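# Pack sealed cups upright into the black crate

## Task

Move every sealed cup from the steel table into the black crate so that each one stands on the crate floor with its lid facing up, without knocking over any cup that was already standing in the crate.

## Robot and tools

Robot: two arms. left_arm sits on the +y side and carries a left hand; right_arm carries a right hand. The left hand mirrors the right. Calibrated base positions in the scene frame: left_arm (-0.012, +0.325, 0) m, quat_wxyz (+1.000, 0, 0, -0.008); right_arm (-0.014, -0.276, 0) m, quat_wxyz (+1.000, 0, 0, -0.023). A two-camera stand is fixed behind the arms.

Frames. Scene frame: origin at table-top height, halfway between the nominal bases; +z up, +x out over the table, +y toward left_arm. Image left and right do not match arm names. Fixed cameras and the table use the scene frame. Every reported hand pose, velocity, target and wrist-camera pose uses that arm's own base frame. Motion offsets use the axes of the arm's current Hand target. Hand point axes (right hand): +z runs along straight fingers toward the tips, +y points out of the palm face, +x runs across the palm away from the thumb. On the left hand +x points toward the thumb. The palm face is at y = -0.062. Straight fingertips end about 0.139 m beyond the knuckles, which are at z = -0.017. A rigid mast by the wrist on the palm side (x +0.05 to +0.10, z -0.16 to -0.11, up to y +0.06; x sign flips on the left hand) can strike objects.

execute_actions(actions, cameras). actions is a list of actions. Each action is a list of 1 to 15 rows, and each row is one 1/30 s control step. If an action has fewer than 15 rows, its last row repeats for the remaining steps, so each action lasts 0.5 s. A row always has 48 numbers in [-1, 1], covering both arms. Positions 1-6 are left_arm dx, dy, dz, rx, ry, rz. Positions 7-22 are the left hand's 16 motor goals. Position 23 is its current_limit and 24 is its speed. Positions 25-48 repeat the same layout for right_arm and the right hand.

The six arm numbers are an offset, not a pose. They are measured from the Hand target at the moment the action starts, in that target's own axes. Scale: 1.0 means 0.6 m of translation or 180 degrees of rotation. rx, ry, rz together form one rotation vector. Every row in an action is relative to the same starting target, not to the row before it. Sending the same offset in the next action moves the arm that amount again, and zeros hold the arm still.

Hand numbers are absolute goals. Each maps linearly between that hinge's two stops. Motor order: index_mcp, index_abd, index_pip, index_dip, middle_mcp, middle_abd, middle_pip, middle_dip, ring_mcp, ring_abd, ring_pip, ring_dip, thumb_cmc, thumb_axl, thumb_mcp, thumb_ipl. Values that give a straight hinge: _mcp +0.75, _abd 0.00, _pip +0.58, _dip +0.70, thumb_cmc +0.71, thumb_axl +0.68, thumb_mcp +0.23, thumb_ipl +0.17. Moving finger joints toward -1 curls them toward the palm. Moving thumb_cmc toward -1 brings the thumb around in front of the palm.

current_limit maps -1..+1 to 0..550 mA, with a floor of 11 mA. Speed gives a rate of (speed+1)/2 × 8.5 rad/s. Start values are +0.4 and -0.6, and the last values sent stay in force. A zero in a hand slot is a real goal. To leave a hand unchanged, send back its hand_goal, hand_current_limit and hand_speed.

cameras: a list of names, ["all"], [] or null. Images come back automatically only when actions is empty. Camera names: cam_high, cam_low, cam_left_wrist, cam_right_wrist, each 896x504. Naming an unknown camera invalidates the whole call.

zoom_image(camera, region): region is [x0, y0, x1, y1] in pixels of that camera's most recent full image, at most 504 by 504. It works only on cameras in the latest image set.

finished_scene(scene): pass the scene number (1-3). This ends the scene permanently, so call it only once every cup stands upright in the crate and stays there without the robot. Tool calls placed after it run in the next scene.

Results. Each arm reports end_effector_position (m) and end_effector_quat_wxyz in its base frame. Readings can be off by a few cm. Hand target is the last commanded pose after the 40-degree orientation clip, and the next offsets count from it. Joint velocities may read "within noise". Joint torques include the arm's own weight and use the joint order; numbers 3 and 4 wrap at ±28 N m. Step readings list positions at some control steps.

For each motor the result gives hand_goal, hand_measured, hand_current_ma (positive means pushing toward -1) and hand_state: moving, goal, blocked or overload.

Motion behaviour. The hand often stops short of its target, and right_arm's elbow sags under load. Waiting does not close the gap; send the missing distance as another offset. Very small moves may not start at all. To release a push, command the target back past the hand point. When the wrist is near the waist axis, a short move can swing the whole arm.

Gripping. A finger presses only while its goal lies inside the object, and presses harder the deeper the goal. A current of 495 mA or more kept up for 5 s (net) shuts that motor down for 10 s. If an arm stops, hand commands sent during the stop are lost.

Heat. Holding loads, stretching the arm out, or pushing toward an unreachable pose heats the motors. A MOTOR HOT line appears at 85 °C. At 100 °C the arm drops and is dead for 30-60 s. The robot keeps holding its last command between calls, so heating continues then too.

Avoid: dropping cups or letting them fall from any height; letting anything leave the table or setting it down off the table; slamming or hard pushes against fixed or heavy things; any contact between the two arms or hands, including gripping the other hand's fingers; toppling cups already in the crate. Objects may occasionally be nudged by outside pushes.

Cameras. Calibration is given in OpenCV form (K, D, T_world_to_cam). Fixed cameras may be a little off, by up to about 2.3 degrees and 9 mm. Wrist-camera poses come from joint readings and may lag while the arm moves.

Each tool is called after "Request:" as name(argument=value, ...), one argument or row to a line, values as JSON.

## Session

Request:
execute_actions(
  actions=[],
)

Scene clock: 0.00 s.
left_arm: end_effector_position=(+0.1014, +0.3631, +0.1315) hand_goal=(+0.754, +0.000, +0.576, +0.696, +0.754, +0.000, +0.576, +0.696, +0.754, +0.000, +0.576, +0.696, +0.714, +0.678, +0.226, +0.168) hand_measured=(+0.754, +0.000, +0.576, +0.696, +0.754, +0.000, +0.576, +0.696, +0.754, +0.000, +0.576, +0.696, +0.714, +0.678, +0.226, +0.168) hand_current_ma=(+0, +0, +0, +0, +0, +0, +0, +0, +0, +0, +0, +0, +0, +0, +0, +0) hand_state=(goal, goal, goal, goal, goal, goal, goal, goal, goal, goal, goal, goal, goal, goal, goal, goal) hand_current_limit=0.40 hand_speed=-0.60 end_effector_quat_wxyz=(+0.104, -0.056, +0.982, -0.147) | right_arm: end_effector_position=(+0.2567, -0.3517, +0.2378) hand_goal=(+0.754, +0.000, +0.576, +0.696, +0.754, +0.000, +0.576, +0.696, +0.754, +0.000, +0.576, +0.696, +0.714, +0.678, +0.226, +0.168) hand_measured=(+0.754, +0.000, +0.576, +0.696, +0.754, +0.000, +0.576, +0.696, +0.754, +0.000, +0.576, +0.696, +0.714, +0.678, +0.226, +0.168) hand_current_ma=(+0, +0, +0, +0, +0, +0, +0, +0, +0, +0, +0, +0, +0, +0, +0, +0) hand_state=(goal, goal, goal, goal, goal, goal, goal, goal, goal, goal, goal, goal, goal, goal, goal, goal) hand_current_limit=0.40 hand_speed=-0.60 end_effector_quat_wxyz=(+0.117, +0.367, +0.920, -0.073)
Joint positions: left_arm=[1.304 1.334 1.018 -1.474 0.291 -0.349] | right_arm=[-1.166 1.315 1.21 -1.196 -0.062 -1.968]
Joint velocities: within noise
Joint torques (N m): no reading
Heat: left arm: hottest elbow 41 °C; right arm: hottest elbow 34 °C.
Hand target: left_arm +0.1041, +0.3727, +0.1431; +0.109, -0.054, +0.984, -0.133 | right_arm +0.2597, -0.3588, +0.2517; +0.129, +0.366, +0.918, -0.085
camera_calibration:
cam_left_wrist: T_world_to_cam=[[0.807378, -0.521442, 0.276115, 0.0496666], [-0.522686, -0.414958, 0.744721, 0.0628734], [-0.273753, -0.745592, -0.607579, 0.507006], [0, 0, 0, 1]] pos_world=[0.131557, 0.430008, 0.247509]
cam_right_wrist: T_world_to_cam=[[0.970482, -0.0134304, 0.240799, -0.286415], [-0.217456, -0.480509, 0.849602, -0.364808], [0.104296, -0.876887, -0.469246, -0.0952911], [0, 0, 0, 1]] pos_world=[0.20857, -0.2627, 0.334196]

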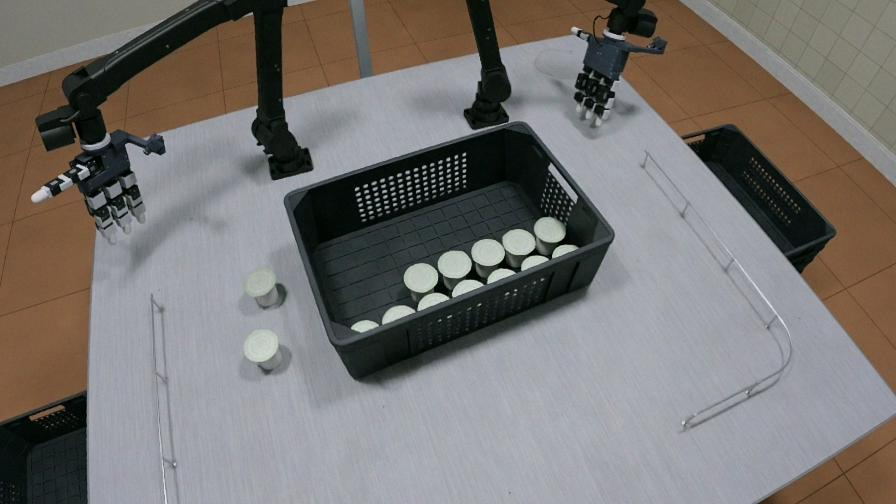

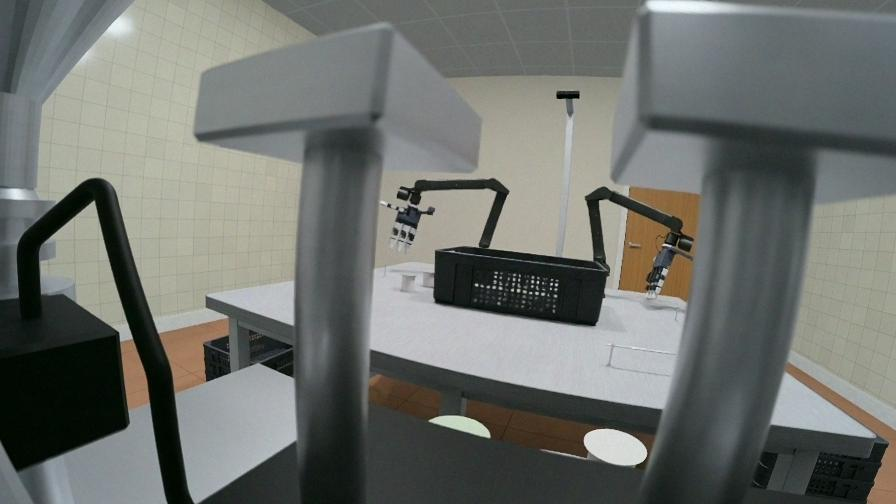

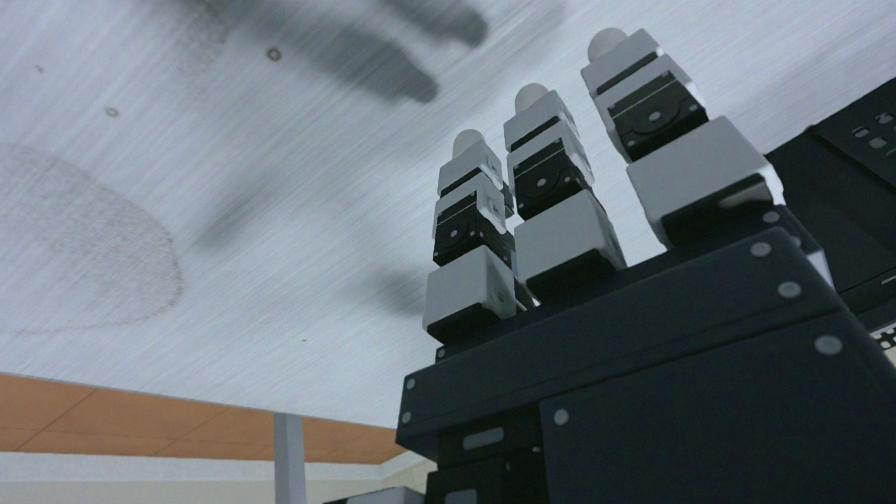

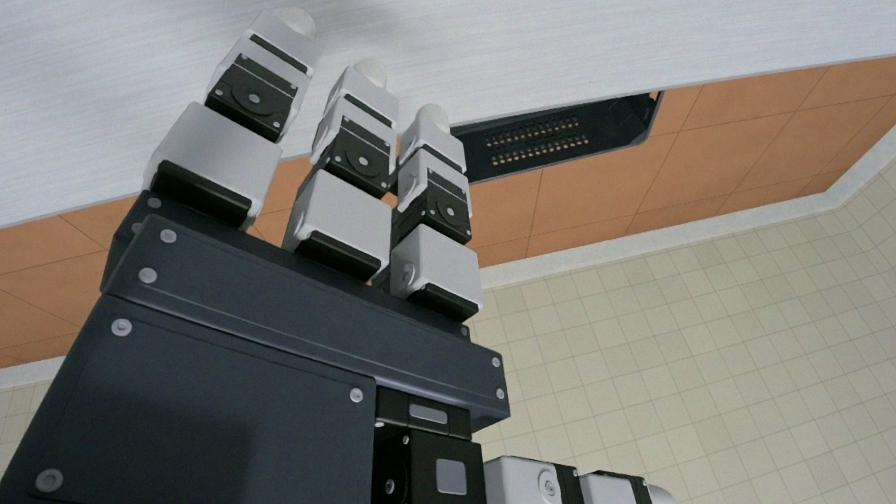

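Request:
execute_actions(
  actions=[
    [[0,0,0,0,0,0,0.754,0,0.576,0.696,0.754,0,0.576,0.696,0.754,0,0.576,0.696,0.714,0.678,0.226,0.168,0.4,-0.6,-0.0399,-0.0082,-0.127,0.0415,0.076,0.1497,0.754,0,0.576,0.696,0.754,0,0.576,0.696,0.4,0,-0.86,-0.75,-0.714,0.678,0.226,0.168,0.4,-0.4]],
    [[0,0,0,0,0,0,0.754,0,0.576,0.696,0.754,0,0.576,0.696,0.754,0,0.576,0.696,0.714,0.678,0.226,0.168,0.4,-0.6,0,0,0,0.0415,0.076,0.1497,0.754,0,0.576,0.696,0.754,0,0.576,0.696,0.4,0,-0.86,-0.75,-0.714,0.678,0.226,0.168,0.4,-0.4]],
  ],
)

Scene clock: 108.57 s.
left_arm: end_effector_position=(+0.1014, +0.3631, +0.1315) hand_goal=(+0.754, +0.000, +0.576, +0.696, +0.754, +0.000, +0.576, +0.696, +0.754, +0.000, +0.576, +0.696, +0.714, +0.678, +0.226, +0.168) hand_measured=(+0.752, +0.000, +0.576, +0.696, +0.752, +0.000, +0.576, +0.696, +0.752, +0.000, +0.576, +0.696, +0.714, +0.678, +0.224, +0.168) hand_current_ma=(-4, +0, +1, +0, -3, +0, +1, +0, -3, +0, +1, +0, +0, -1, -6, -1) hand_state=(goal, goal, goal, goal, goal, goal, goal, goal, goal, goal, goal, goal, goal, goal, goal, goal) hand_current_limit=0.40 hand_speed=-0.60 end_effector_quat_wxyz=(+0.104, -0.056, +0.982, -0.147) | right_arm: end_effector_position=(+0.2578, -0.3648, +0.3199) hand_goal=(+0.754, +0.000, +0.576, +0.696, +0.754, +0.000, +0.576, +0.696, +0.400, +0.000, -0.860, -0.750, -0.714, +0.678, +0.226, +0.168) hand_measured=(+0.752, +0.000, +0.576, +0.696, +0.752, +0.000, +0.576, +0.696, +0.408, +0.000, -0.854, -0.748, -0.712, +0.678, +0.222, +0.168) hand_current_ma=(+0, +0, +0, +0, +0, +0, +0, +0, +4, +0, +3, +1, +0, +0, -2, +0) hand_state=(goal, goal, goal, goal, goal, goal, goal, goal, goal, goal, goal, goal, goal, goal, goal, goal) hand_current_limit=0.40 hand_speed=-0.40 end_effector_quat_wxyz=(+0.011, +0.751, +0.658, -0.055)
Joint positions: left_arm=[1.304 1.334 1.018 -1.474 0.291 -0.349] | right_arm=[-1.031 1.301 1.446 -1.674 0.104 -0.901]
Joint torques (N m): left_arm=[2.26 -6.95 10.39 -0.31 0.14 0.12] | right_arm=[2.43 -11.75 9.96 0.28 -0.04 0.19]
Heat: left arm: hottest elbow 45 °C; right arm: hottest elbow 44 °C.
Hand target: left_arm +0.1041, +0.3727, +0.1431; +0.109, -0.054, +0.984, -0.133 | right_arm +0.2596, -0.3589, +0.3318; -0.105, +0.759, +0.640, -0.045
Off the commanded pose: left_arm 0.015 m, 2 deg | right_arm 0.013 m, 14 deg.
joint sent to its limit (right arm) — joint 4 (wrist pitch), lower limit. The joint targets are off in orientation, not in position.
Step readings (end_effector_position of left_arm | right_arm):
0: (+0.1014, +0.3631, +0.1315) | (+0.2567, -0.3517, +0.2378)
1: (+0.1014, +0.3631, +0.1315) | (+0.2561, -0.3519, +0.2376)
2: (+0.1014, +0.3631, +0.1315) | (+0.2535, -0.3518, +0.2385)
4: (+0.1014, +0.3631, +0.1315) | (+0.2464, -0.3471, +0.2445)
8: (+0.1014, +0.3631, +0.1315) | (+0.2425, -0.3457, +0.2779)
15: (+0.1014, +0.3631, +0.1315) | (+0.2497, -0.3461, +0.3213)
16: (+0.1014, +0.3631, +0.1315) | (+0.2504, -0.3456, +0.3230)
17: (+0.1014, +0.3631, +0.1315) | (+0.2507, -0.3464, +0.3230)
19: (+0.1014, +0.3631, +0.1315) | (+0.2523, -0.3482, +0.3226)
23: (+0.1014, +0.3631, +0.1315) | (+0.2554, -0.3537, +0.3212)
30: (+0.1014, +0.3631, +0.1315) | (+0.2593, -0.3593, +0.3186)

Request:
execute_actions(
  actions=[
    [[0,0,0,0,0,0,0.754,0,0.576,0.696,0.754,0,0.576,0.696,0.754,0,0.576,0.696,0.714,0.678,0.226,0.168,0.4,-0.6,0.1335,0.1768,-0.0304,0.0415,0.076,0.1497,0.754,0,0.576,0.696,0.754,0,0.576,0.696,0.4,0,-0.86,-0.75,-0.714,0.678,0.226,0.168,0.4,-0.4]],
    [[0,0,0,0,0,0,0.754,0,0.576,0.696,0.754,0,0.576,0.696,0.754,0,0.576,0.696,0.714,0.678,0.226,0.168,0.4,-0.6,0,0,0,0.0415,0.076,0.1497,0.754,0,0.576,0.696,0.754,0,0.576,0.696,0.4,0,-0.86,-0.75,-0.714,0.678,0.226,0.168,0.4,-0.4]],
  ],
)

Scene clock: 118.63 s.
left_arm: end_effector_position=(+0.1014, +0.3631, +0.1315) hand_goal=(+0.754, +0.000, +0.576, +0.696, +0.754, +0.000, +0.576, +0.696, +0.754, +0.000, +0.576, +0.696, +0.714, +0.678, +0.226, +0.168) hand_measured=(+0.752, +0.000, +0.576, +0.696, +0.752, +0.000, +0.576, +0.696, +0.752, +0.000, +0.576, +0.696, +0.714, +0.678, +0.224, +0.168) hand_current_ma=(-4, +0, +1, +0, -3, +0, +1, +0, -3, +0, +1, +0, +0, -1, -6, -1) hand_state=(goal, goal, goal, goal, goal, goal, goal, goal, goal, goal, goal, goal, goal, goal, goal, goal) hand_current_limit=0.40 hand_speed=-0.60 end_effector_quat_wxyz=(+0.104, -0.056, +0.982, -0.147) | right_arm: end_effector_position=(+0.3714, -0.2905, +0.3152) hand_goal=(+0.754, +0.000, +0.576, +0.696, +0.754, +0.000, +0.576, +0.696, +0.400, +0.000, -0.860, -0.750, -0.714, +0.678, +0.226, +0.168) hand_measured=(+0.752, +0.000, +0.576, +0.696, +0.752, +0.000, +0.576, +0.696, +0.406, +0.000, -0.854, -0.748, -0.714, +0.678, +0.222, +0.168) hand_current_ma=(+0, +0, +0, +0, +0, +0, +0, +0, +3, +0, +2, +1, +0, +0, -2, +0) hand_state=(goal, goal, goal, goal, goal, goal, goal, goal, goal, goal, goal, goal, goal, goal, goal, goal) hand_current_limit=0.40 hand_speed=-0.40 end_effector_quat_wxyz=(-0.101, +0.969, +0.175, +0.143)
Joint positions: left_arm=[1.304 1.334 1.018 -1.474 0.291 -0.349] | right_arm=[-0.66 1.395 1.543 -1.675 -0.349 0.56]
Joint torques (N m): left_arm=[2.73 -7.41 10.41 -0.35 0.14 0.13] | right_arm=[1.61 -10.34 14.19 0.4 -0.36 0.14]
Heat: left arm: hottest elbow 45 °C; right arm: hottest elbow 43 °C.
Hand target: left_arm +0.1041, +0.3727, +0.1431; +0.109, -0.054, +0.984, -0.133 | right_arm +0.3796, -0.2987, +0.3317; -0.310, +0.934, +0.179, +0.007
Off the commanded pose: left_arm 0.015 m, 2 deg | right_arm 0.020 m, 29 deg.
joint sent to its limit (right arm) — joint 4 (wrist pitch), lower limit. The joint targets are off in orientation, not in position.
Step readings (end_effector_position of left_arm | right_arm):
0: (+0.1014, +0.3631, +0.1315) | (+0.2578, -0.3649, +0.3200)
1: (+0.1014, +0.3631, +0.1315) | (+0.2594, -0.3641, +0.3199)
2: (+0.1014, +0.3631, +0.1315) | (+0.2643, -0.3620, +0.3201)
4: (+0.1014, +0.3631, +0.1315) | (+0.2885, -0.3462, +0.3195)
8: (+0.1014, +0.3631, +0.1315) | (+0.3546, -0.2877, +0.3199)
15: (+0.1014, +0.3631, +0.1315) | (+0.3761, -0.2742, +0.3167)
16: (+0.1014, +0.3631, +0.1315) | (+0.3761, -0.2769, +0.3159)
17: (+0.1014, +0.3631, +0.1315) | (+0.3771, -0.2774, +0.3151)
19: (+0.1014, +0.3631, +0.1315) | (+0.3783, -0.2787, +0.3136)
23: (+0.1014, +0.3631, +0.1315) | (+0.3784, -0.2811, +0.3136)
30: (+0.1014, +0.3631, +0.1315) | (+0.3773, -0.2879, +0.3190)

Request:
execute_actions(
  actions=[
    [[0,0,0,0,0,0,0.754,0,0.576,0.696,0.754,0,0.576,0.696,0.754,0,0.576,0.696,0.714,0.678,0.226,0.168,0.4,-0.6,0.2,-0.0428,0.0613,0.0185,0.0561,0.0957,0.685,0,0.212,-0.03,0.685,0,0.212,-0.03,0.4,0,-0.86,-0.75,-0.714,0.678,0.226,0.168,0.4,-0.4]],
    [[0,0,0,0,0,0,0.754,0,0.576,0.696,0.754,0,0.576,0.696,0.754,0,0.576,0.696,0.714,0.678,0.226,0.168,0.4,-0.6,0,0,0,0.0185,0.0561,0.0957,0.685,0,0.212,-0.03,0.685,0,0.212,-0.03,0.4,0,-0.86,-0.75,-0.714,0.678,0.226,0.168,0.4,-0.4]],
  ],
  cameras=["cam_right_wrist","cam_high"],
)

Scene clock: 138.70 s.
left_arm: end_effector_position=(+0.1014, +0.3631, +0.1315) hand_goal=(+0.754, +0.000, +0.576, +0.696, +0.754, +0.000, +0.576, +0.696, +0.754, +0.000, +0.576, +0.696, +0.714, +0.678, +0.226, +0.168) hand_measured=(+0.752, +0.000, +0.576, +0.696, +0.752, +0.000, +0.576, +0.696, +0.752, +0.000, +0.576, +0.696, +0.714, +0.678, +0.224, +0.168) hand_current_ma=(-4, +0, +1, +0, -3, +0, +1, +0, -3, +0, +1, +0, +0, -1, -6, -1) hand_state=(goal, goal, goal, goal, goal, goal, goal, goal, goal, goal, goal, goal, goal, goal, goal, goal) hand_current_limit=0.40 hand_speed=-0.60 end_effector_quat_wxyz=(+0.104, -0.056, +0.982, -0.147) | right_arm: end_effector_position=(+0.4732, -0.2100, +0.3191) hand_goal=(+0.686, +0.000, +0.212, -0.030, +0.686, +0.000, +0.212, -0.030, +0.400, +0.000, -0.860, -0.750, -0.714, +0.678, +0.226, +0.168) hand_measured=(+0.682, +0.000, +0.214, -0.026, +0.684, +0.000, +0.214, -0.026, +0.402, +0.000, -0.854, -0.748, -0.710, +0.678, +0.222, +0.168) hand_current_ma=(-1, +0, +0, +1, -1, +0, +1, +1, +0, +0, +2, +1, +1, +0, -2, +0) hand_state=(goal, goal, goal, goal, goal, goal, goal, goal, goal, goal, goal, goal, goal, goal, goal, goal) hand_current_limit=0.40 hand_speed=-0.40 end_effector_quat_wxyz=(-0.335, +0.911, -0.186, +0.154)
Joint positions: left_arm=[1.304 1.334 1.018 -1.474 0.291 -0.349] | right_arm=[-0.523 1.679 1.889 -1.677 -0.75 1.492]
Joint torques (N m): left_arm=[2.43 -7.18 10.51 -0.29 0.16 0.13] | right_arm=[0.97 -15.15 14 0.49 -0.7 0.22]
Heat: left arm: hottest elbow 45 °C; right arm: hottest elbow 43 °C.
Hand target: left_arm +0.1041, +0.3727, +0.1431; +0.109, -0.054, +0.984, -0.133 | right_arm +0.4797, -0.2187, +0.3314; -0.377, +0.910, -0.160, +0.066
Off the commanded pose: left_arm 0.015 m, 2 deg | right_arm 0.016 m, 12 deg.
joint sent to its limit (right arm) — joint 4 (wrist pitch), lower limit. The joint targets are off in orientation, not in position.
Step readings (end_effector_position of left_arm | right_arm):
0: (+0.1014, +0.3631, +0.1315) | (+0.3713, -0.2905, +0.3152)
1: (+0.1014, +0.3631, +0.1315) | (+0.3720, -0.2895, +0.3153)
2: (+0.1014, +0.3631, +0.1315) | (+0.3762, -0.2849, +0.3162)
4: (+0.1014, +0.3631, +0.1315) | (+0.3978, -0.2704, +0.3221)
8: (+0.1014, +0.3631, +0.1315) | (+0.4575, -0.2208, +0.3287)
15: (+0.1014, +0.3631, +0.1315) | (+0.4815, -0.2009, +0.3099)
16: (+0.1014, +0.3631, +0.1315) | (+0.4803, -0.2031, +0.3085)
17: (+0.1014, +0.3631, +0.1315) | (+0.4795, -0.2037, +0.3087)
19: (+0.1014, +0.3631, +0.1315) | (+0.4803, -0.2055, +0.3125)
23: (+0.1014, +0.3631, +0.1315) | (+0.4803, -0.2111, +0.3223)
30: (+0.1014, +0.3631, +0.1315) | (+0.4747, -0.2124, +0.3226)
camera_calibration:
cam_right_wrist: T_world_to_cam=[[-0.84953, -0.165019, -0.501067, 0.551886], [-0.523079, 0.140232, 0.840668, -0.0409079], [-0.0684608, 0.97627, -0.205449, 0.431231], [0, 0, 0, 1]] pos_world=[0.476968, -0.32419, 0.399518]
Images, in order (width x height): cam_high 896x504, cam_right_wrist 896x504.

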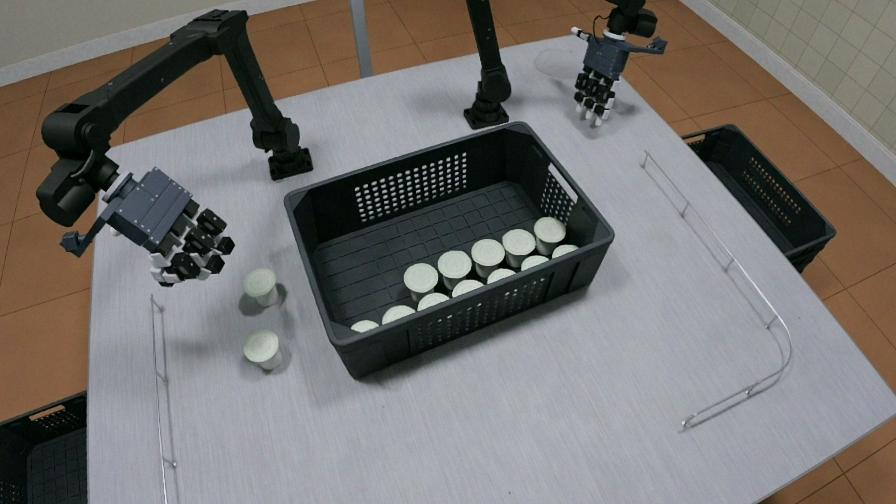

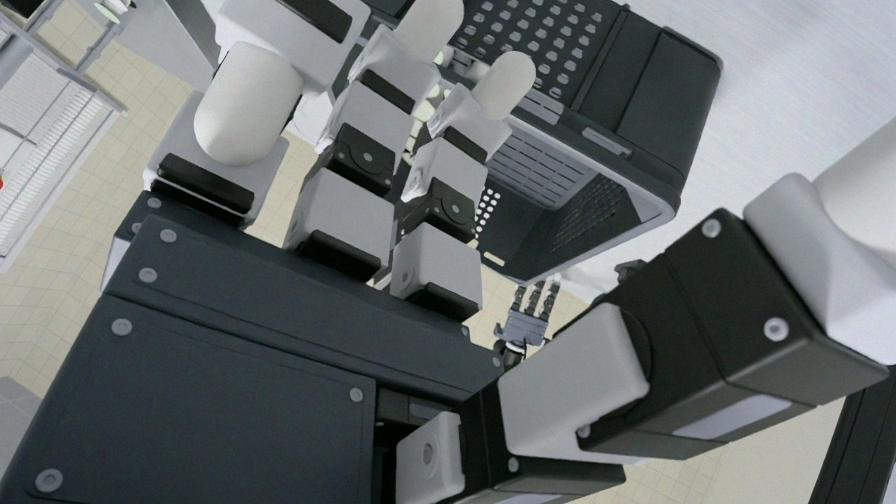

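Request:
execute_actions(
  actions=[
    [[0,0,0,0,0,0,0.754,0,0.576,0.696,0.754,0,0.576,0.696,0.754,0,0.576,0.696,0.714,0.678,0.226,0.168,0.4,-0.6,0.0527,-0.0346,0.1053,0,-0.0196,-0.0196,0.685,0,0.212,-0.03,0.685,0,0.212,-0.03,0.4,0,-0.86,-0.75,-0.714,0.678,0.226,0.168,0.4,-0.4]],
    [[0,0,0,0,0,0,0.754,0,0.576,0.696,0.754,0,0.576,0.696,0.754,0,0.576,0.696,0.714,0.678,0.226,0.168,0.4,-0.6,0.061,-0.0193,0.1136,0,-0.0196,-0.0196,0.685,0,0.212,-0.03,0.685,0,0.212,-0.03,0.4,0,-0.86,-0.75,-0.714,0.678,0.226,0.168,0.4,-0.4]],
  ],
  cameras=["cam_right_wrist"],
)

Scene clock: 152.07 s.
left_arm: end_effector_position=(+0.1014, +0.3631, +0.1315) hand_goal=(+0.754, +0.000, +0.576, +0.696, +0.754, +0.000, +0.576, +0.696, +0.754, +0.000, +0.576, +0.696, +0.714, +0.678, +0.226, +0.168) hand_measured=(+0.752, +0.000, +0.576, +0.696, +0.752, +0.000, +0.576, +0.696, +0.752, +0.000, +0.576, +0.696, +0.714, +0.678, +0.224, +0.168) hand_current_ma=(-4, +0, +1, +0, -3, +0, +1, +0, -3, +0, +1, +0, +0, -1, -6, -1) hand_state=(goal, goal, goal, goal, goal, goal, goal, goal, goal, goal, goal, goal, goal, goal, goal, goal) hand_current_limit=0.40 hand_speed=-0.60 end_effector_quat_wxyz=(+0.104, -0.056, +0.982, -0.147) | right_arm: end_effector_position=(+0.5709, -0.1199, +0.2440) hand_goal=(+0.686, +0.000, +0.212, -0.030, +0.686, +0.000, +0.212, -0.030, +0.400, +0.000, -0.860, -0.750, -0.714, +0.678, +0.226, +0.168) hand_measured=(+0.682, +0.000, +0.214, -0.026, +0.682, +0.000, +0.214, -0.026, +0.400, +0.000, -0.854, -0.748, -0.710, +0.678, +0.222, +0.168) hand_current_ma=(-2, +0, +0, +1, -2, +0, +0, +1, +0, +0, +2, +1, +1, +0, -2, +0) hand_state=(goal, goal, goal, goal, goal, goal, goal, goal, goal, goal, goal, goal, goal, goal, goal, goal) hand_current_limit=0.40 hand_speed=-0.40 end_effector_quat_wxyz=(-0.367, +0.921, -0.106, +0.072)
Joint positions: left_arm=[1.304 1.334 1.018 -1.474 0.291 -0.349] | right_arm=[-0.306 1.924 2.031 -1.677 -0.767 1.493]
Joint torques (N m): left_arm=[2.37 -6.95 10.43 -0.31 0.17 0.12] | right_arm=[0.91 -20.31 13.6 0.27 -0.62 0.03]
Heat: left arm: hottest elbow 45 °C; right arm: hottest elbow 45 °C.
Hand target: left_arm +0.1041, +0.3727, +0.1431; +0.109, -0.054, +0.984, -0.133 | right_arm +0.5795, -0.1287, +0.2615; -0.381, +0.920, -0.080, +0.033
Off the commanded pose: left_arm 0.015 m, 2 deg | right_arm 0.021 m, 5 deg.
joint sent to its limit (right arm) — joint 4 (wrist pitch), lower limit. The joint targets are off in orientation, not in position.
Step readings (end_effector_position of left_arm | right_arm):
0: (+0.1014, +0.3631, +0.1315) | (+0.4731, -0.2100, +0.3191)
1: (+0.1014, +0.3631, +0.1315) | (+0.4733, -0.2100, +0.3191)
2: (+0.1014, +0.3631, +0.1315) | (+0.4746, -0.2095, +0.3190)
4: (+0.1014, +0.3631, +0.1315) | (+0.4826, -0.2068, +0.3185)
8: (+0.1014, +0.3631, +0.1315) | (+0.5050, -0.1852, +0.3053)
15: (+0.1014, +0.3631, +0.1315) | (+0.5221, -0.1634, +0.2778)
16: (+0.1014, +0.3631, +0.1315) | (+0.5226, -0.1636, +0.2769)
17: (+0.1014, +0.3631, +0.1315) | (+0.5243, -0.1630, +0.2766)
19: (+0.1014, +0.3631, +0.1315) | (+0.5333, -0.1623, +0.2778)
23: (+0.1014, +0.3631, +0.1315) | (+0.5534, -0.1450, +0.2694)
30: (+0.1014, +0.3631, +0.1315) | (+0.5679, -0.1180, +0.2415)
camera_calibration:
cam_right_wrist: T_world_to_cam=[[-0.838201, -0.321951, -0.440189, 0.571923], [-0.459707, -0.0171445, 0.887905, -0.00590963], [-0.293409, 0.946601, -0.133633, 0.441885], [0, 0, 0, 1]] pos_world=[0.606323, -0.234259, 0.316052]
Images, in order (width x height): cam_right_wrist 896x504.

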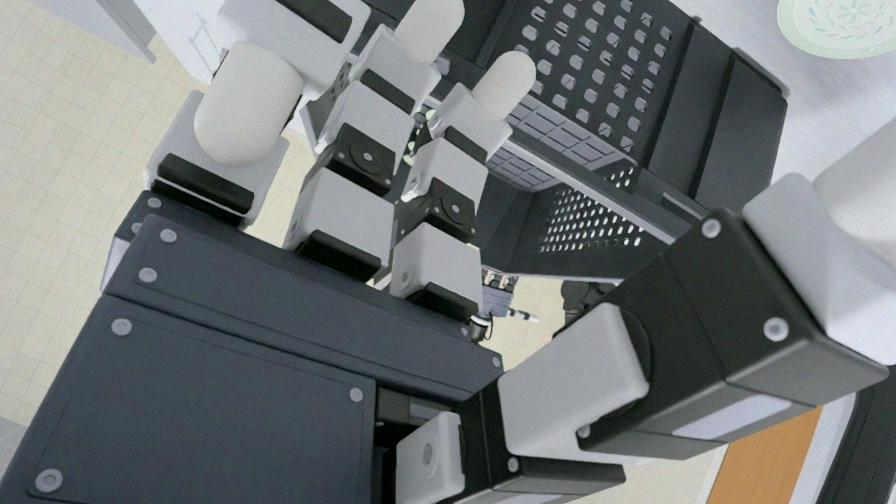

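Request:
execute_actions(
  actions=[
    [[0,0,0,0,0,0,0.754,0,0.576,0.696,0.754,0,0.576,0.696,0.754,0,0.576,0.696,0.714,0.678,0.226,0.168,0.4,-0.6,0.008,0.1228,0.1129,0,0,0,0.685,0,0.212,-0.03,0.685,0,0.212,-0.03,0.4,0,-0.86,-0.75,-0.714,0.678,0.28,-0.17,0.4,-0.4]],
  ],
  cameras=["cam_right_wrist"],
)

Scene clock: 174.27 s.
left_arm: end_effector_position=(+0.1014, +0.3631, +0.1315) hand_goal=(+0.754, +0.000, +0.576, +0.696, +0.754, +0.000, +0.576, +0.696, +0.754, +0.000, +0.576, +0.696, +0.714, +0.678, +0.226, +0.168) hand_measured=(+0.752, +0.000, +0.576, +0.696, +0.752, +0.000, +0.576, +0.696, +0.752, +0.000, +0.576, +0.696, +0.714, +0.678, +0.224, +0.168) hand_current_ma=(-4, +0, +1, +0, -3, +0, +1, +0, -3, +0, +1, +0, +0, -1, -6, -1) hand_state=(goal, goal, goal, goal, goal, goal, goal, goal, goal, goal, goal, goal, goal, goal, goal, goal) hand_current_limit=0.40 hand_speed=-0.60 end_effector_quat_wxyz=(+0.104, -0.056, +0.982, -0.147) | right_arm: end_effector_position=(+0.5773, -0.1246, +0.1473) hand_goal=(+0.686, +0.000, +0.212, -0.030, +0.686, +0.000, +0.212, -0.030, +0.400, +0.000, -0.860, -0.750, -0.714, +0.678, +0.280, -0.170) hand_measured=(+0.682, +0.000, +0.214, -0.026, +0.682, +0.000, +0.214, -0.026, +0.400, +0.000, -0.854, -0.748, -0.712, +0.678, +0.272, -0.168) hand_current_ma=(-2, +0, +0, +1, -2, +0, +0, +1, +0, +0, +2, +1, +1, +0, -6, +1) hand_state=(goal, goal, goal, goal, goal, goal, goal, goal, goal, goal, goal, goal, goal, goal, goal, goal) hand_current_limit=0.40 hand_speed=-0.40 end_effector_quat_wxyz=(-0.385, +0.918, -0.090, +0.012)
Joint positions: left_arm=[1.304 1.334 1.018 -1.474 0.291 -0.349] | right_arm=[-0.311 2.061 1.978 -1.67 -0.775 1.379]
Joint torques (N m): left_arm=[2.2 -7 10.43 -0.25 0.14 0.11] | right_arm=[0.85 -22.83 11.23 0.08 -0.5 -0.06]
Heat: left arm: hottest elbow 45 °C; right arm: hottest elbow 44 °C.
Hand target: left_arm +0.1041, +0.3727, +0.1431; +0.109, -0.054, +0.984, -0.133 | right_arm +0.5836, -0.1337, +0.1615; -0.381, +0.920, -0.080, +0.033
Off the commanded pose: left_arm 0.015 m, 2 deg | right_arm 0.018 m, 3 deg.
Step readings (end_effector_position of left_arm | right_arm):
0: (+0.1014, +0.3631, +0.1315) | (+0.5709, -0.1199, +0.2440)
1: (+0.1014, +0.3631, +0.1315) | (+0.5709, -0.1199, +0.2440)
2: (+0.1014, +0.3631, +0.1315) | (+0.5714, -0.1205, +0.2430)
4: (+0.1014, +0.3631, +0.1315) | (+0.5726, -0.1215, +0.2372)
8: (+0.1014, +0.3631, +0.1315) | (+0.5722, -0.1225, +0.2062)
15: (+0.1014, +0.3631, +0.1315) | (+0.5763, -0.1242, +0.1514)
camera_calibration:
cam_right_wrist: T_world_to_cam=[[-0.850522, -0.366717, -0.377003, 0.525508], [-0.370861, -0.0901009, 0.924307, 0.017104], [-0.372927, 0.925959, -0.059368, 0.467664], [0, 0, 0, 1]] pos_world=[0.627704, -0.238785, 0.210073]
Images, in order (width x height): cam_right_wrist 896x504.

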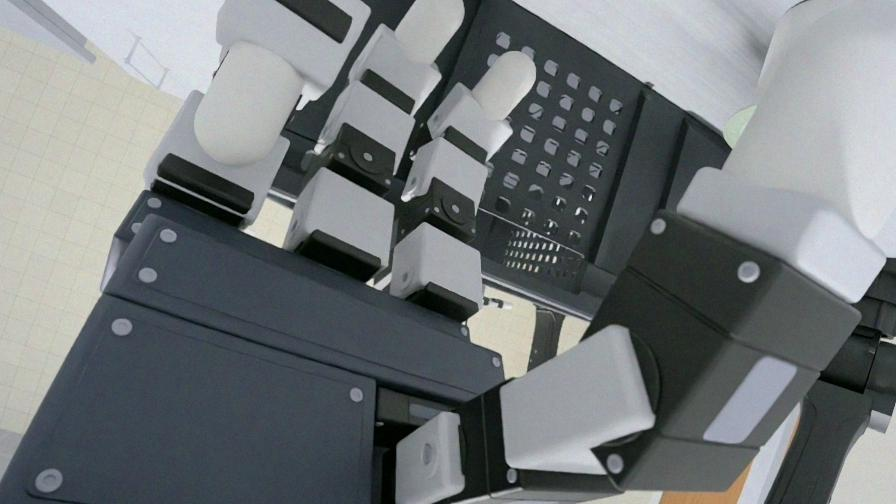

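Request:
execute_actions(
  actions=[
    [[0,0,0,0,0,0,0.754,0,0.576,0.696,0.754,0,0.576,0.696,0.754,0,0.576,0.696,0.714,0.678,0.226,0.168,0.4,-0.6,0.001,0.0562,0.0498,0,0,0,0.685,0,0.212,-0.03,0.685,0,0.212,-0.03,0.4,0,-0.86,-0.75,-0.714,0.678,0.28,-0.17,0.4,-0.4]],
  ],
  cameras=["cam_right_wrist"],
)

Scene clock: 180.53 s.
left_arm: end_effector_position=(+0.1014, +0.3631, +0.1315) hand_goal=(+0.754, +0.000, +0.576, +0.696, +0.754, +0.000, +0.576, +0.696, +0.754, +0.000, +0.576, +0.696, +0.714, +0.678, +0.226, +0.168) hand_measured=(+0.752, +0.000, +0.576, +0.696, +0.752, +0.000, +0.576, +0.696, +0.752, +0.000, +0.576, +0.696, +0.714, +0.678, +0.224, +0.168) hand_current_ma=(-4, +0, +1, +0, -3, +0, +1, +0, -3, +0, +1, +0, +0, -1, -6, -1) hand_state=(goal, goal, goal, goal, goal, goal, goal, goal, goal, goal, goal, goal, goal, goal, goal, goal) hand_current_limit=0.40 hand_speed=-0.60 end_effector_quat_wxyz=(+0.104, -0.056, +0.982, -0.147) | right_arm: end_effector_position=(+0.5800, -0.1284, +0.1187) hand_goal=(+0.686, +0.000, +0.212, -0.030, +0.686, +0.000, +0.212, -0.030, +0.400, +0.000, -0.860, -0.750, -0.714, +0.678, +0.280, -0.170) hand_measured=(+0.682, +0.000, +0.214, -0.026, +0.682, +0.000, +0.214, -0.026, +0.400, +0.000, -0.854, -0.748, -0.712, +0.678, +0.272, -0.168) hand_current_ma=(-2, +0, +0, +1, -2, +0, +0, +1, +0, +0, +2, +1, +1, +0, -6, +1) hand_state=(goal, goal, goal, goal, goal, goal, goal, goal, goal, goal, goal, goal, goal, goal, goal, goal) hand_current_limit=0.40 hand_speed=-0.40 end_effector_quat_wxyz=(-0.383, +0.920, -0.084, +0.025)
Joint positions: left_arm=[1.304 1.334 1.018 -1.474 0.291 -0.349] | right_arm=[-0.316 2.061 1.907 -1.575 -0.775 1.372]
Joint torques (N m): left_arm=[2.2 -7.06 10.43 -0.32 0.17 0.12] | right_arm=[0.85 -21.07 9.68 0.39 -0.49 -0.04]
Heat: left arm: hottest elbow 45 °C; right arm: hottest elbow 44 °C.
Hand target: left_arm +0.1041, +0.3727, +0.1431; +0.109, -0.054, +0.984, -0.133 | right_arm +0.5837, -0.1363, +0.1167; -0.381, +0.920, -0.080, +0.033
Off the commanded pose: left_arm 0.015 m, 2 deg | right_arm 0.009 m, 1 deg.
Step readings (end_effector_position of left_arm | right_arm):
0: (+0.1014, +0.3631, +0.1315) | (+0.5773, -0.1246, +0.1473)
1: (+0.1014, +0.3631, +0.1315) | (+0.5774, -0.1247, +0.1472)
2: (+0.1014, +0.3631, +0.1315) | (+0.5786, -0.1250, +0.1460)
4: (+0.1014, +0.3631, +0.1315) | (+0.5812, -0.1261, +0.1398)
8: (+0.1014, +0.3631, +0.1315) | (+0.5791, -0.1266, +0.1239)
15: (+0.1014, +0.3631, +0.1315) | (+0.5795, -0.1282, +0.1188)
camera_calibration:
cam_right_wrist: T_world_to_cam=[[-0.839502, -0.370312, -0.397625, 0.511251], [-0.396521, -0.0828024, 0.914284, 0.0612103], [-0.371495, 0.92521, -0.0773235, 0.471642], [0, 0, 0, 1]] pos_world=[0.62868, -0.241977, 0.183792]
Images, in order (width x height): cam_right_wrist 896x504.

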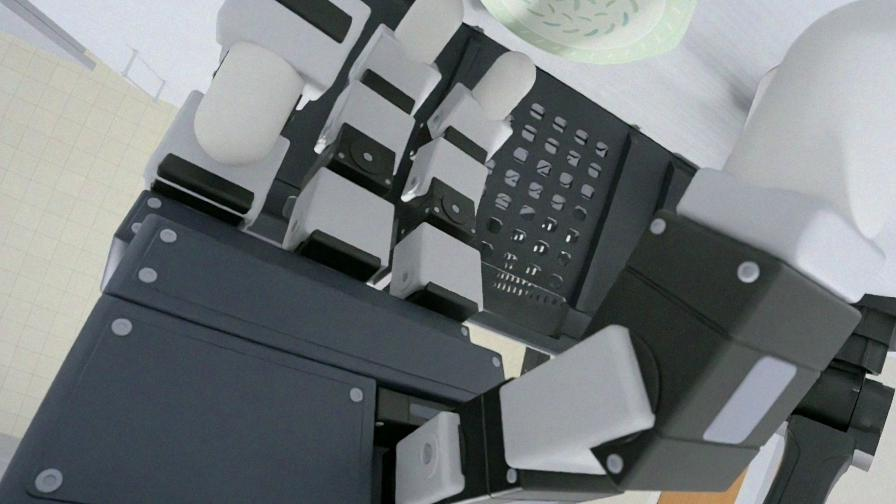

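Request:
execute_actions(
  actions=[
    [[0,0,0,0,0,0,0.754,0,0.576,0.696,0.754,0,0.576,0.696,0.754,0,0.576,0.696,0.714,0.678,0.226,0.168,0.4,-0.6,-0.0095,0.0495,0.0448,0,0,0,0.685,0,0.212,-0.03,0.685,0,0.212,-0.03,0.4,0,-0.86,-0.75,-0.714,0.678,0.28,-0.17,0.4,-0.4]],
  ],
  cameras=["cam_right_wrist"],
)

Scene clock: 191.60 s.
left_arm: end_effector_position=(+0.1014, +0.3631, +0.1315) hand_goal=(+0.754, +0.000, +0.576, +0.696, +0.754, +0.000, +0.576, +0.696, +0.754, +0.000, +0.576, +0.696, +0.714, +0.678, +0.226, +0.168) hand_measured=(+0.752, +0.000, +0.576, +0.696, +0.752, +0.000, +0.576, +0.696, +0.752, +0.000, +0.576, +0.696, +0.714, +0.678, +0.224, +0.168) hand_current_ma=(-4, +0, +1, +0, -3, +0, +1, +0, -3, +0, +1, +0, +0, -1, -6, -1) hand_state=(goal, goal, goal, goal, goal, goal, goal, goal, goal, goal, goal, goal, goal, goal, goal, goal) hand_current_limit=0.40 hand_speed=-0.60 end_effector_quat_wxyz=(+0.104, -0.056, +0.982, -0.147) | right_arm: end_effector_position=(+0.5733, -0.1288, +0.0778) hand_goal=(+0.686, +0.000, +0.212, -0.030, +0.686, +0.000, +0.212, -0.030, +0.400, +0.000, -0.860, -0.750, -0.714, +0.678, +0.280, -0.170) hand_measured=(+0.682, +0.000, +0.214, -0.026, +0.682, +0.000, +0.214, -0.026, +0.400, +0.000, -0.854, -0.748, -0.712, +0.678, +0.272, -0.168) hand_current_ma=(-2, +0, +0, +1, -2, +0, +0, +1, +0, +0, +2, +1, +0, +0, -6, +1) hand_state=(goal, goal, goal, goal, goal, goal, goal, goal, goal, goal, goal, goal, goal, goal, goal, goal) hand_current_limit=0.40 hand_speed=-0.40 end_effector_quat_wxyz=(-0.383, +0.919, -0.084, +0.024)
Joint positions: left_arm=[1.304 1.334 1.018 -1.474 0.291 -0.349] | right_arm=[-0.32 2.071 1.813 -1.478 -0.775 1.365]
Joint torques (N m): left_arm=[2.55 -6.89 10.39 -0.32 0.15 0.11] | right_arm=[0.79 -21.25 9.63 0.42 -0.46 -0.04]
Heat: left arm: hottest elbow 45 °C; right arm: hottest elbow 43 °C.
Hand target: left_arm +0.1041, +0.3727, +0.1431; +0.109, -0.054, +0.984, -0.133 | right_arm +0.5777, -0.1373, +0.0767; -0.381, +0.920, -0.080, +0.033
Off the commanded pose: left_arm 0.015 m, 2 deg | right_arm 0.010 m, 1 deg.
Step readings (end_effector_position of left_arm | right_arm):
0: (+0.1014, +0.3631, +0.1315) | (+0.5800, -0.1284, +0.1187)
1: (+0.1014, +0.3631, +0.1315) | (+0.5799, -0.1283, +0.1183)
2: (+0.1014, +0.3631, +0.1315) | (+0.5804, -0.1287, +0.1155)
4: (+0.1014, +0.3631, +0.1315) | (+0.5810, -0.1289, +0.1074)
8: (+0.1014, +0.3631, +0.1315) | (+0.5731, -0.1275, +0.0863)
15: (+0.1014, +0.3631, +0.1315) | (+0.5730, -0.1287, +0.0779)
camera_calibration:
cam_right_wrist: T_world_to_cam=[[-0.840032, -0.370413, -0.396411, 0.489444], [-0.394457, -0.084666, 0.915005, 0.0944647], [-0.372492, 0.925001, -0.0749899, 0.466781], [0, 0, 0, 1]] pos_world=[0.622283, -0.242479, 0.142589]
Images, in order (width x height): cam_right_wrist 896x504.

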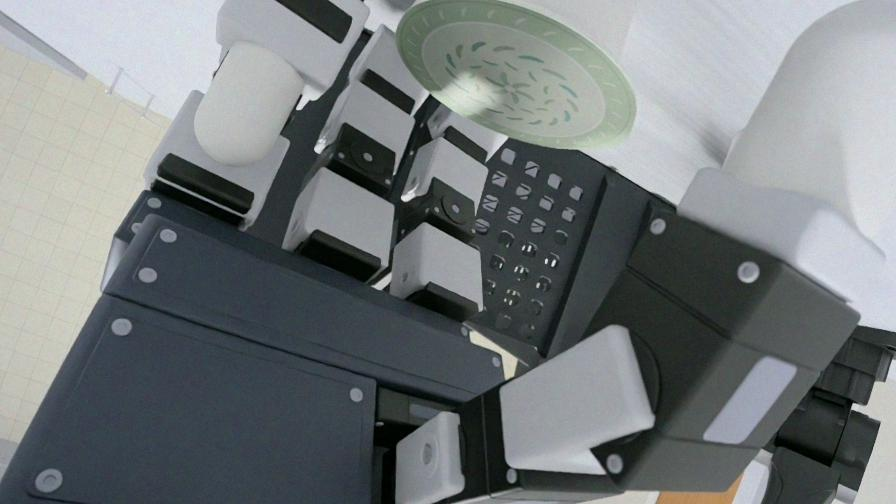

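Request:
execute_actions(
  actions=[
    [[0,0,0,0,0,0,0.754,0,0.576,0.696,0.754,0,0.576,0.696,0.754,0,0.576,0.696,0.714,0.678,0.226,0.168,0.4,-0.6,0.003,0.039,0.0389,0,0,0,0.685,0,0.0,-0.17,0.685,0,0.0,-0.17,0.4,0,-0.86,-0.75,-0.714,0.678,0.15,-0.2,0.2,-0.6]],
    [[0,0,0,0,0,0,0.754,0,0.576,0.696,0.754,0,0.576,0.696,0.754,0,0.576,0.696,0.714,0.678,0.226,0.168,0.4,-0.6,0,0,0,0,0,0,0.70,0,-0.1,-0.27,0.70,0,-0.1,-0.27,0.4,0,-0.86,-0.75,-0.714,0.678,0.05,-0.22,0.2,-0.8]],
  ],
  cameras=["cam_right_wrist"],
)

Scene clock: 207.47 s.
left_arm: end_effector_position=(+0.1014, +0.3631, +0.1315) hand_goal=(+0.754, +0.000, +0.576, +0.696, +0.754, +0.000, +0.576, +0.696, +0.754, +0.000, +0.576, +0.696, +0.714, +0.678, +0.226, +0.168) hand_measured=(+0.752, +0.000, +0.576, +0.696, +0.752, +0.000, +0.576, +0.696, +0.752, +0.000, +0.576, +0.696, +0.714, +0.678, +0.224, +0.168) hand_current_ma=(-4, +0, +1, +0, -3, +0, +1, +0, -3, +0, +1, +0, +0, -1, -6, -1) hand_state=(goal, goal, goal, goal, goal, goal, goal, goal, goal, goal, goal, goal, goal, goal, goal, goal) hand_current_limit=0.40 hand_speed=-0.60 end_effector_quat_wxyz=(+0.104, -0.056, +0.982, -0.147) | right_arm: end_effector_position=(+0.5769, -0.1299, +0.0509) hand_goal=(+0.700, +0.000, -0.100, -0.270, +0.700, +0.000, -0.100, -0.270, +0.400, +0.000, -0.860, -0.750, -0.714, +0.678, +0.050, -0.220) hand_measured=(+0.686, +0.000, -0.096, -0.266, +0.690, +0.000, -0.096, -0.266, +0.400, +0.000, -0.854, -0.748, -0.712, +0.678, +0.050, -0.218) hand_current_ma=(-10, +0, +1, +1, -7, +0, +1, +1, +0, +0, +2, +1, +0, +0, +0, +1) hand_state=(goal, goal, goal, goal, goal, goal, goal, goal, goal, goal, goal, goal, goal, goal, goal, goal) hand_current_limit=0.20 hand_speed=-0.80 end_effector_quat_wxyz=(-0.383, +0.920, -0.081, +0.030)
Joint positions: left_arm=[1.304 1.334 1.018 -1.474 0.291 -0.349] | right_arm=[-0.321 2.093 1.778 -1.409 -0.776 1.364]
Joint torques (N m): left_arm=[2.32 -7.06 10.48 -0.29 0.18 0.13] | right_arm=[0.91 -20.37 9.28 0.43 -0.41 -0.03]
Heat: left arm: hottest elbow 45 °C; right arm: hottest elbow 41 °C.
Hand target: left_arm +0.1041, +0.3727, +0.1431; +0.109, -0.054, +0.984, -0.133 | right_arm +0.5794, -0.1379, +0.0434; -0.381, +0.920, -0.081, +0.033
Off the commanded pose: left_arm 0.015 m, 2 deg | right_arm 0.011 m, 0 deg.
Step readings (end_effector_position of left_arm | right_arm):
0: (+0.1014, +0.3631, +0.1315) | (+0.5733, -0.1288, +0.0778)
1: (+0.1014, +0.3631, +0.1315) | (+0.5736, -0.1289, +0.0778)
2: (+0.1014, +0.3631, +0.1315) | (+0.5748, -0.1293, +0.0766)
4: (+0.1014, +0.3631, +0.1315) | (+0.5769, -0.1300, +0.0730)
8: (+0.1014, +0.3631, +0.1315) | (+0.5771, -0.1301, +0.0609)
15: (+0.1014, +0.3631, +0.1315) | (+0.5766, -0.1295, +0.0510)
16: (+0.1014, +0.3631, +0.1315) | (+0.5766, -0.1298, +0.0510)
17: (+0.1014, +0.3631, +0.1315) | (+0.5766, -0.1298, +0.0510)
19: (+0.1014, +0.3631, +0.1315) | (+0.5769, -0.1299, +0.0509)
23: (+0.1014, +0.3631, +0.1315) | (+0.5769, -0.1299, +0.0509)
30: (+0.1014, +0.3631, +0.1315) | (+0.5769, -0.1299, +0.0509)
camera_calibration:
cam_right_wrist: T_world_to_cam=[[-0.834853, -0.371399, -0.406305, 0.478746], [-0.406312, -0.0822219, 0.910027, 0.127718], [-0.37139, 0.924826, -0.0822609, 0.466881], [0, 0, 0, 1]] pos_world=[0.624971, -0.243476, 0.116696]
Images, in order (width x height): cam_right_wrist 896x504.

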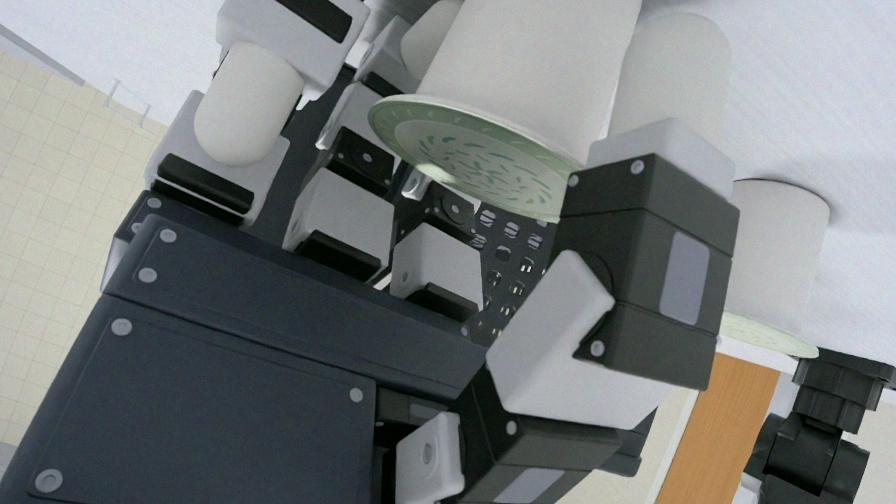

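Request:
execute_actions(
  actions=[
    [[0,0,0,0,0,0,0.754,0,0.576,0.696,0.754,0,0.576,0.696,0.754,0,0.576,0.696,0.714,0.678,0.226,0.168,0.4,-0.6,0,0.007,0.007,0,0,0,0.72,0,-0.22,-0.38,0.72,0,-0.22,-0.38,0.4,0,-0.86,-0.75,-0.714,0.678,-0.02,-0.24,0,-0.8]],
    [[0,0,0,0,0,0,0.754,0,0.576,0.696,0.754,0,0.576,0.696,0.754,0,0.576,0.696,0.714,0.678,0.226,0.168,0.4,-0.6,0,0,0,0,0,0,0.68,0,-0.27,-0.42,0.68,0,-0.27,-0.42,0.4,0,-0.86,-0.75,-0.714,0.678,-0.08,-0.26,0,-0.8]],
    [[0,0,0,0,0,0,0.754,0,0.576,0.696,0.754,0,0.576,0.696,0.754,0,0.576,0.696,0.714,0.678,0.226,0.168,0.4,-0.6,0,0,0,0,0,0,0.60,0,-0.32,-0.45,0.60,0,-0.32,-0.45,0.4,0,-0.86,-0.75,-0.714,0.678,-0.16,-0.30,0,-0.8]],
  ],
  cameras=["cam_right_wrist"],
)

Scene clock: 217.63 s.
left_arm: end_effector_position=(+0.1014, +0.3631, +0.1315) hand_goal=(+0.754, +0.000, +0.576, +0.696, +0.754, +0.000, +0.576, +0.696, +0.754, +0.000, +0.576, +0.696, +0.714, +0.678, +0.226, +0.168) hand_measured=(+0.752, +0.000, +0.576, +0.696, +0.752, +0.000, +0.576, +0.696, +0.752, +0.000, +0.576, +0.696, +0.714, +0.678, +0.224, +0.168) hand_current_ma=(-4, +0, +1, +0, -3, +0, +1, +0, -3, +0, +1, +0, +0, -1, -6, -1) hand_state=(goal, goal, goal, goal, goal, goal, goal, goal, goal, goal, goal, goal, goal, goal, goal, goal) hand_current_limit=0.40 hand_speed=-0.60 end_effector_quat_wxyz=(+0.104, -0.056, +0.982, -0.147) | right_arm: end_effector_position=(+0.5776, -0.1304, +0.0448) hand_goal=(+0.600, +0.000, -0.320, -0.450, +0.600, +0.000, -0.320, -0.450, +0.400, +0.000, -0.860, -0.750, -0.714, +0.678, -0.160, -0.300) hand_measured=(+0.682, +0.002, -0.262, -0.428, +0.692, -0.002, -0.248, -0.428, +0.400, +0.000, -0.854, -0.748, -0.710, +0.678, -0.028, -0.254) hand_current_ma=(+195, +0, +102, +23, +233, +0, +142, +21, +0, +0, +2, +1, +1, +0, +275, +111) hand_state=(blocked, goal, blocked, blocked, blocked, goal, blocked, blocked, goal, goal, goal, goal, goal, goal, blocked, blocked) hand_current_limit=0.00 hand_speed=-0.80 end_effector_quat_wxyz=(-0.382, +0.920, -0.081, +0.031)
Joint positions: left_arm=[1.304 1.334 1.018 -1.474 0.291 -0.349] | right_arm=[-0.321 2.099 1.772 -1.394 -0.775 1.364]
Joint torques (N m): left_arm=[2.26 -7 10.43 -0.39 0.13 0.12] | right_arm=[0.97 -20.54 9.13 0.36 -0.46 -0.03]
Heat: left arm: hottest elbow 45 °C; right arm: hottest elbow 41 °C.
Hand target: left_arm +0.1041, +0.3727, +0.1431; +0.109, -0.054, +0.984, -0.133 | right_arm +0.5795, -0.1378, +0.0374; -0.381, +0.920, -0.080, +0.033
Off the commanded pose: left_arm 0.015 m, 2 deg | right_arm 0.010 m, 0 deg.
Step readings (end_effector_position of left_arm | right_arm):
0: (+0.1014, +0.3631, +0.1315) | (+0.5769, -0.1299, +0.0509)
1: (+0.1014, +0.3631, +0.1315) | (+0.5770, -0.1300, +0.0509)
2: (+0.1014, +0.3631, +0.1315) | (+0.5772, -0.1301, +0.0508)
4: (+0.1014, +0.3631, +0.1315) | (+0.5781, -0.1304, +0.0505)
8: (+0.1014, +0.3631, +0.1315) | (+0.5784, -0.1305, +0.0487)
15: (+0.1014, +0.3631, +0.1315) | (+0.5784, -0.1305, +0.0479)
16: (+0.1014, +0.3631, +0.1315) | (+0.5784, -0.1305, +0.0479)
17: (+0.1014, +0.3631, +0.1315) | (+0.5785, -0.1305, +0.0479)
19: (+0.1014, +0.3631, +0.1315) | (+0.5781, -0.1306, +0.0470)
23: (+0.1014, +0.3631, +0.1315) | (+0.5781, -0.1305, +0.0467)
30: (+0.1014, +0.3631, +0.1315) | (+0.5781, -0.1305, +0.0467)
31: (+0.1014, +0.3631, +0.1315) | (+0.5781, -0.1305, +0.0467)
32: (+0.1014, +0.3631, +0.1315) | (+0.5781, -0.1306, +0.0465)
34: (+0.1014, +0.3631, +0.1315) | (+0.5776, -0.1305, +0.0452)
38: (+0.1014, +0.3631, +0.1315) | (+0.5776, -0.1304, +0.0448)
45: (+0.1014, +0.3631, +0.1315) | (+0.5776, -0.1304, +0.0448)
camera_calibration:
cam_right_wrist: T_world_to_cam=[[-0.834042, -0.372622, -0.40685, 0.475998], [-0.407716, -0.0805091, 0.909553, 0.134552], [-0.371674, 0.924484, -0.0847756, 0.467368], [0, 0, 0, 1]] pos_world=[0.62557, -0.243874, 0.110899]
Images, in order (width x height): cam_right_wrist 896x504.

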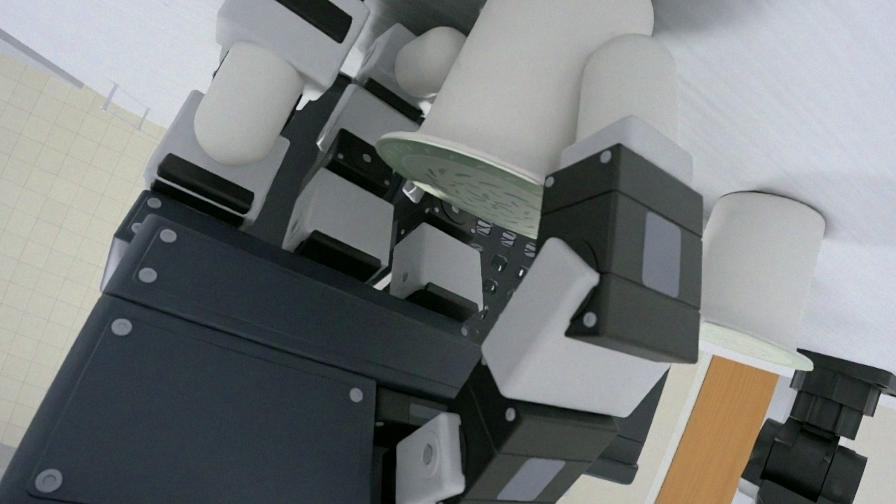

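Request:
execute_actions(
  actions=[
    [[0,0,0,0,0,0,0.754,0,0.576,0.696,0.754,0,0.576,0.696,0.754,0,0.576,0.696,0.714,0.678,0.226,0.168,0.4,-0.6,0,-0.06,-0.06,0,0,0,0.60,0,-0.32,-0.45,0.60,0,-0.32,-0.45,0.4,0,-0.86,-0.75,-0.714,0.678,-0.16,-0.30,0,-0.8]],
    [[0,0,0,0,0,0,0.754,0,0.576,0.696,0.754,0,0.576,0.696,0.754,0,0.576,0.696,0.714,0.678,0.226,0.168,0.4,-0.6,0,-0.1,-0.1,0,0.0236,0.0236,0.60,0,-0.32,-0.45,0.60,0,-0.32,-0.45,0.4,0,-0.86,-0.75,-0.714,0.678,-0.16,-0.30,0,-0.8]],
    [[0,0,0,0,0,0,0.754,0,0.576,0.696,0.754,0,0.576,0.696,0.754,0,0.576,0.696,0.714,0.678,0.226,0.168,0.4,-0.6,0,-0.1,-0.1,0,0.0236,0.0236,0.60,0,-0.32,-0.45,0.60,0,-0.32,-0.45,0.4,0,-0.86,-0.75,-0.714,0.678,-0.16,-0.30,0,-0.8]],
    [[0,0,0,0,0,0,0.754,0,0.576,0.696,0.754,0,0.576,0.696,0.754,0,0.576,0.696,0.714,0.678,0.226,0.168,0.4,-0.6,0,-0.06,-0.06,0,0,0,0.60,0,-0.32,-0.45,0.60,0,-0.32,-0.45,0.4,0,-0.86,-0.75,-0.714,0.678,-0.16,-0.30,0,-0.8]],
  ],
  cameras=["cam_right_wrist"],
)

Scene clock: 233.47 s.
left_arm: end_effector_position=(+0.1014, +0.3631, +0.1315) hand_goal=(+0.754, +0.000, +0.576, +0.696, +0.754, +0.000, +0.576, +0.696, +0.754, +0.000, +0.576, +0.696, +0.714, +0.678, +0.226, +0.168) hand_measured=(+0.752, +0.000, +0.576, +0.696, +0.752, +0.000, +0.576, +0.696, +0.752, +0.000, +0.576, +0.696, +0.714, +0.678, +0.224, +0.168) hand_current_ma=(-4, +0, +1, +0, -3, +0, +1, +0, -3, +0, +1, +0, +0, -1, -6, -1) hand_state=(goal, goal, goal, goal, goal, goal, goal, goal, goal, goal, goal, goal, goal, goal, goal, goal) hand_current_limit=0.40 hand_speed=-0.60 end_effector_quat_wxyz=(+0.104, -0.056, +0.982, -0.147) | right_arm: end_effector_position=(+0.5782, -0.1308, +0.2726) hand_goal=(+0.600, +0.000, -0.320, -0.450, +0.600, +0.000, -0.320, -0.450, +0.400, +0.000, -0.860, -0.750, -0.714, +0.678, -0.160, -0.300) hand_measured=(+0.682, +0.002, -0.262, -0.428, +0.692, -0.002, -0.248, -0.428, +0.400, +0.000, -0.854, -0.748, -0.710, +0.678, -0.028, -0.254) hand_current_ma=(+195, +0, +102, +23, +230, +0, +142, +21, +0, +0, +2, +1, +2, +0, +275, +111) hand_state=(blocked, goal, blocked, blocked, blocked, goal, blocked, blocked, goal, goal, goal, goal, goal, goal, blocked, blocked) hand_current_limit=0.00 hand_speed=-0.80 end_effector_quat_wxyz=(-0.373, +0.905, -0.189, +0.080)
Joint positions: left_arm=[1.304 1.334 1.018 -1.474 0.291 -0.349] | right_arm=[-0.33 1.948 2.137 -1.673 -0.78 1.688]
Joint torques (N m): left_arm=[2.2 -6.89 10.44 -0.35 0.17 0.11] | right_arm=[0.85 -23.18 14.2 0.23 -0.51 0.23]
Heat: left arm: hottest elbow 45 °C; right arm: hottest elbow 41 °C.
Hand target: left_arm +0.1041, +0.3727, +0.1431; +0.109, -0.054, +0.984, -0.133 | right_arm +0.5794, -0.1378, +0.3092; -0.375, +0.907, -0.176, +0.073
Off the commanded pose: left_arm 0.015 m, 2 deg | right_arm 0.037 m, 2 deg.
joint sent to its limit (right arm) — joint 4 (wrist pitch), lower limit. The joint targets are off in orientation, not in position.
Step readings (end_effector_position of left_arm | right_arm):
0: (+0.1014, +0.3631, +0.1315) | (+0.5776, -0.1304, +0.0448)
1: (+0.1014, +0.3631, +0.1315) | (+0.5775, -0.1304, +0.0448)
2: (+0.1014, +0.3631, +0.1315) | (+0.5765, -0.1301, +0.0450)
4: (+0.1014, +0.3631, +0.1315) | (+0.5708, -0.1283, +0.0461)
8: (+0.1014, +0.3631, +0.1315) | (+0.5618, -0.1254, +0.0500)
15: (+0.1014, +0.3631, +0.1315) | (+0.5635, -0.1259, +0.0557)
16: (+0.1014, +0.3631, +0.1315) | (+0.5635, -0.1259, +0.0561)
17: (+0.1014, +0.3631, +0.1315) | (+0.5631, -0.1260, +0.0581)
19: (+0.1014, +0.3631, +0.1315) | (+0.5613, -0.1251, +0.0650)
23: (+0.1014, +0.3631, +0.1315) | (+0.5619, -0.1251, +0.0950)
30: (+0.1014, +0.3631, +0.1315) | (+0.5718, -0.1296, +0.1487)
31: (+0.1014, +0.3631, +0.1315) | (+0.5726, -0.1298, +0.1525)
32: (+0.1014, +0.3631, +0.1315) | (+0.5725, -0.1298, +0.1569)
34: (+0.1014, +0.3631, +0.1315) | (+0.5712, -0.1289, +0.1661)
38: (+0.1014, +0.3631, +0.1315) | (+0.5733, -0.1294, +0.1929)
45: (+0.1014, +0.3631, +0.1315) | (+0.5760, -0.1308, +0.2256)
46: (+0.1014, +0.3631, +0.1315) | (+0.5760, -0.1307, +0.2272)
47: (+0.1014, +0.3631, +0.1315) | (+0.5759, -0.1307, +0.2293)
49: (+0.1014, +0.3631, +0.1315) | (+0.5760, -0.1307, +0.2332)
53: (+0.1014, +0.3631, +0.1315) | (+0.5781, -0.1312, +0.2473)
60: (+0.1014, +0.3631, +0.1315) | (+0.5783, -0.1308, +0.2699)
camera_calibration:
cam_right_wrist: T_world_to_cam=[[-0.895577, -0.166495, -0.412579, 0.63324], [-0.422036, 0.0244161, 0.90625, -0.0494721], [-0.140813, 0.98574, -0.0921334, 0.363722], [0, 0, 0, 1]] pos_world=[0.597453, -0.251896, 0.339607]
Images, in order (width x height): cam_right_wrist 896x504.

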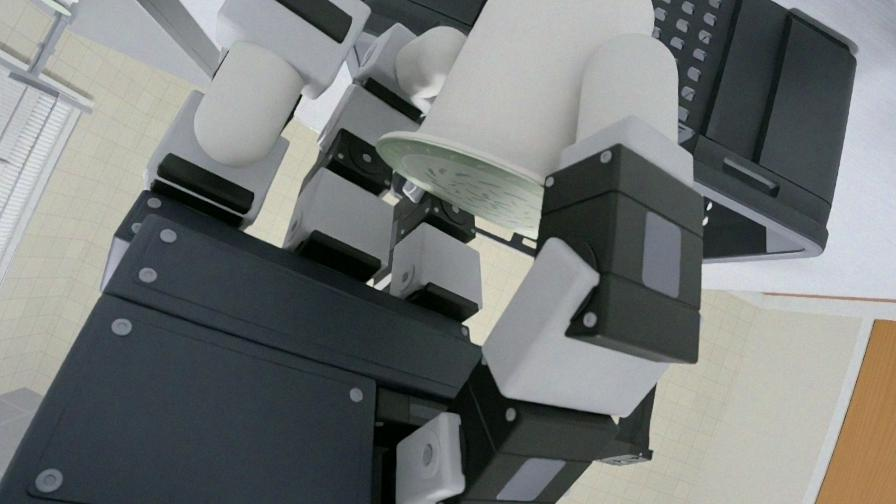

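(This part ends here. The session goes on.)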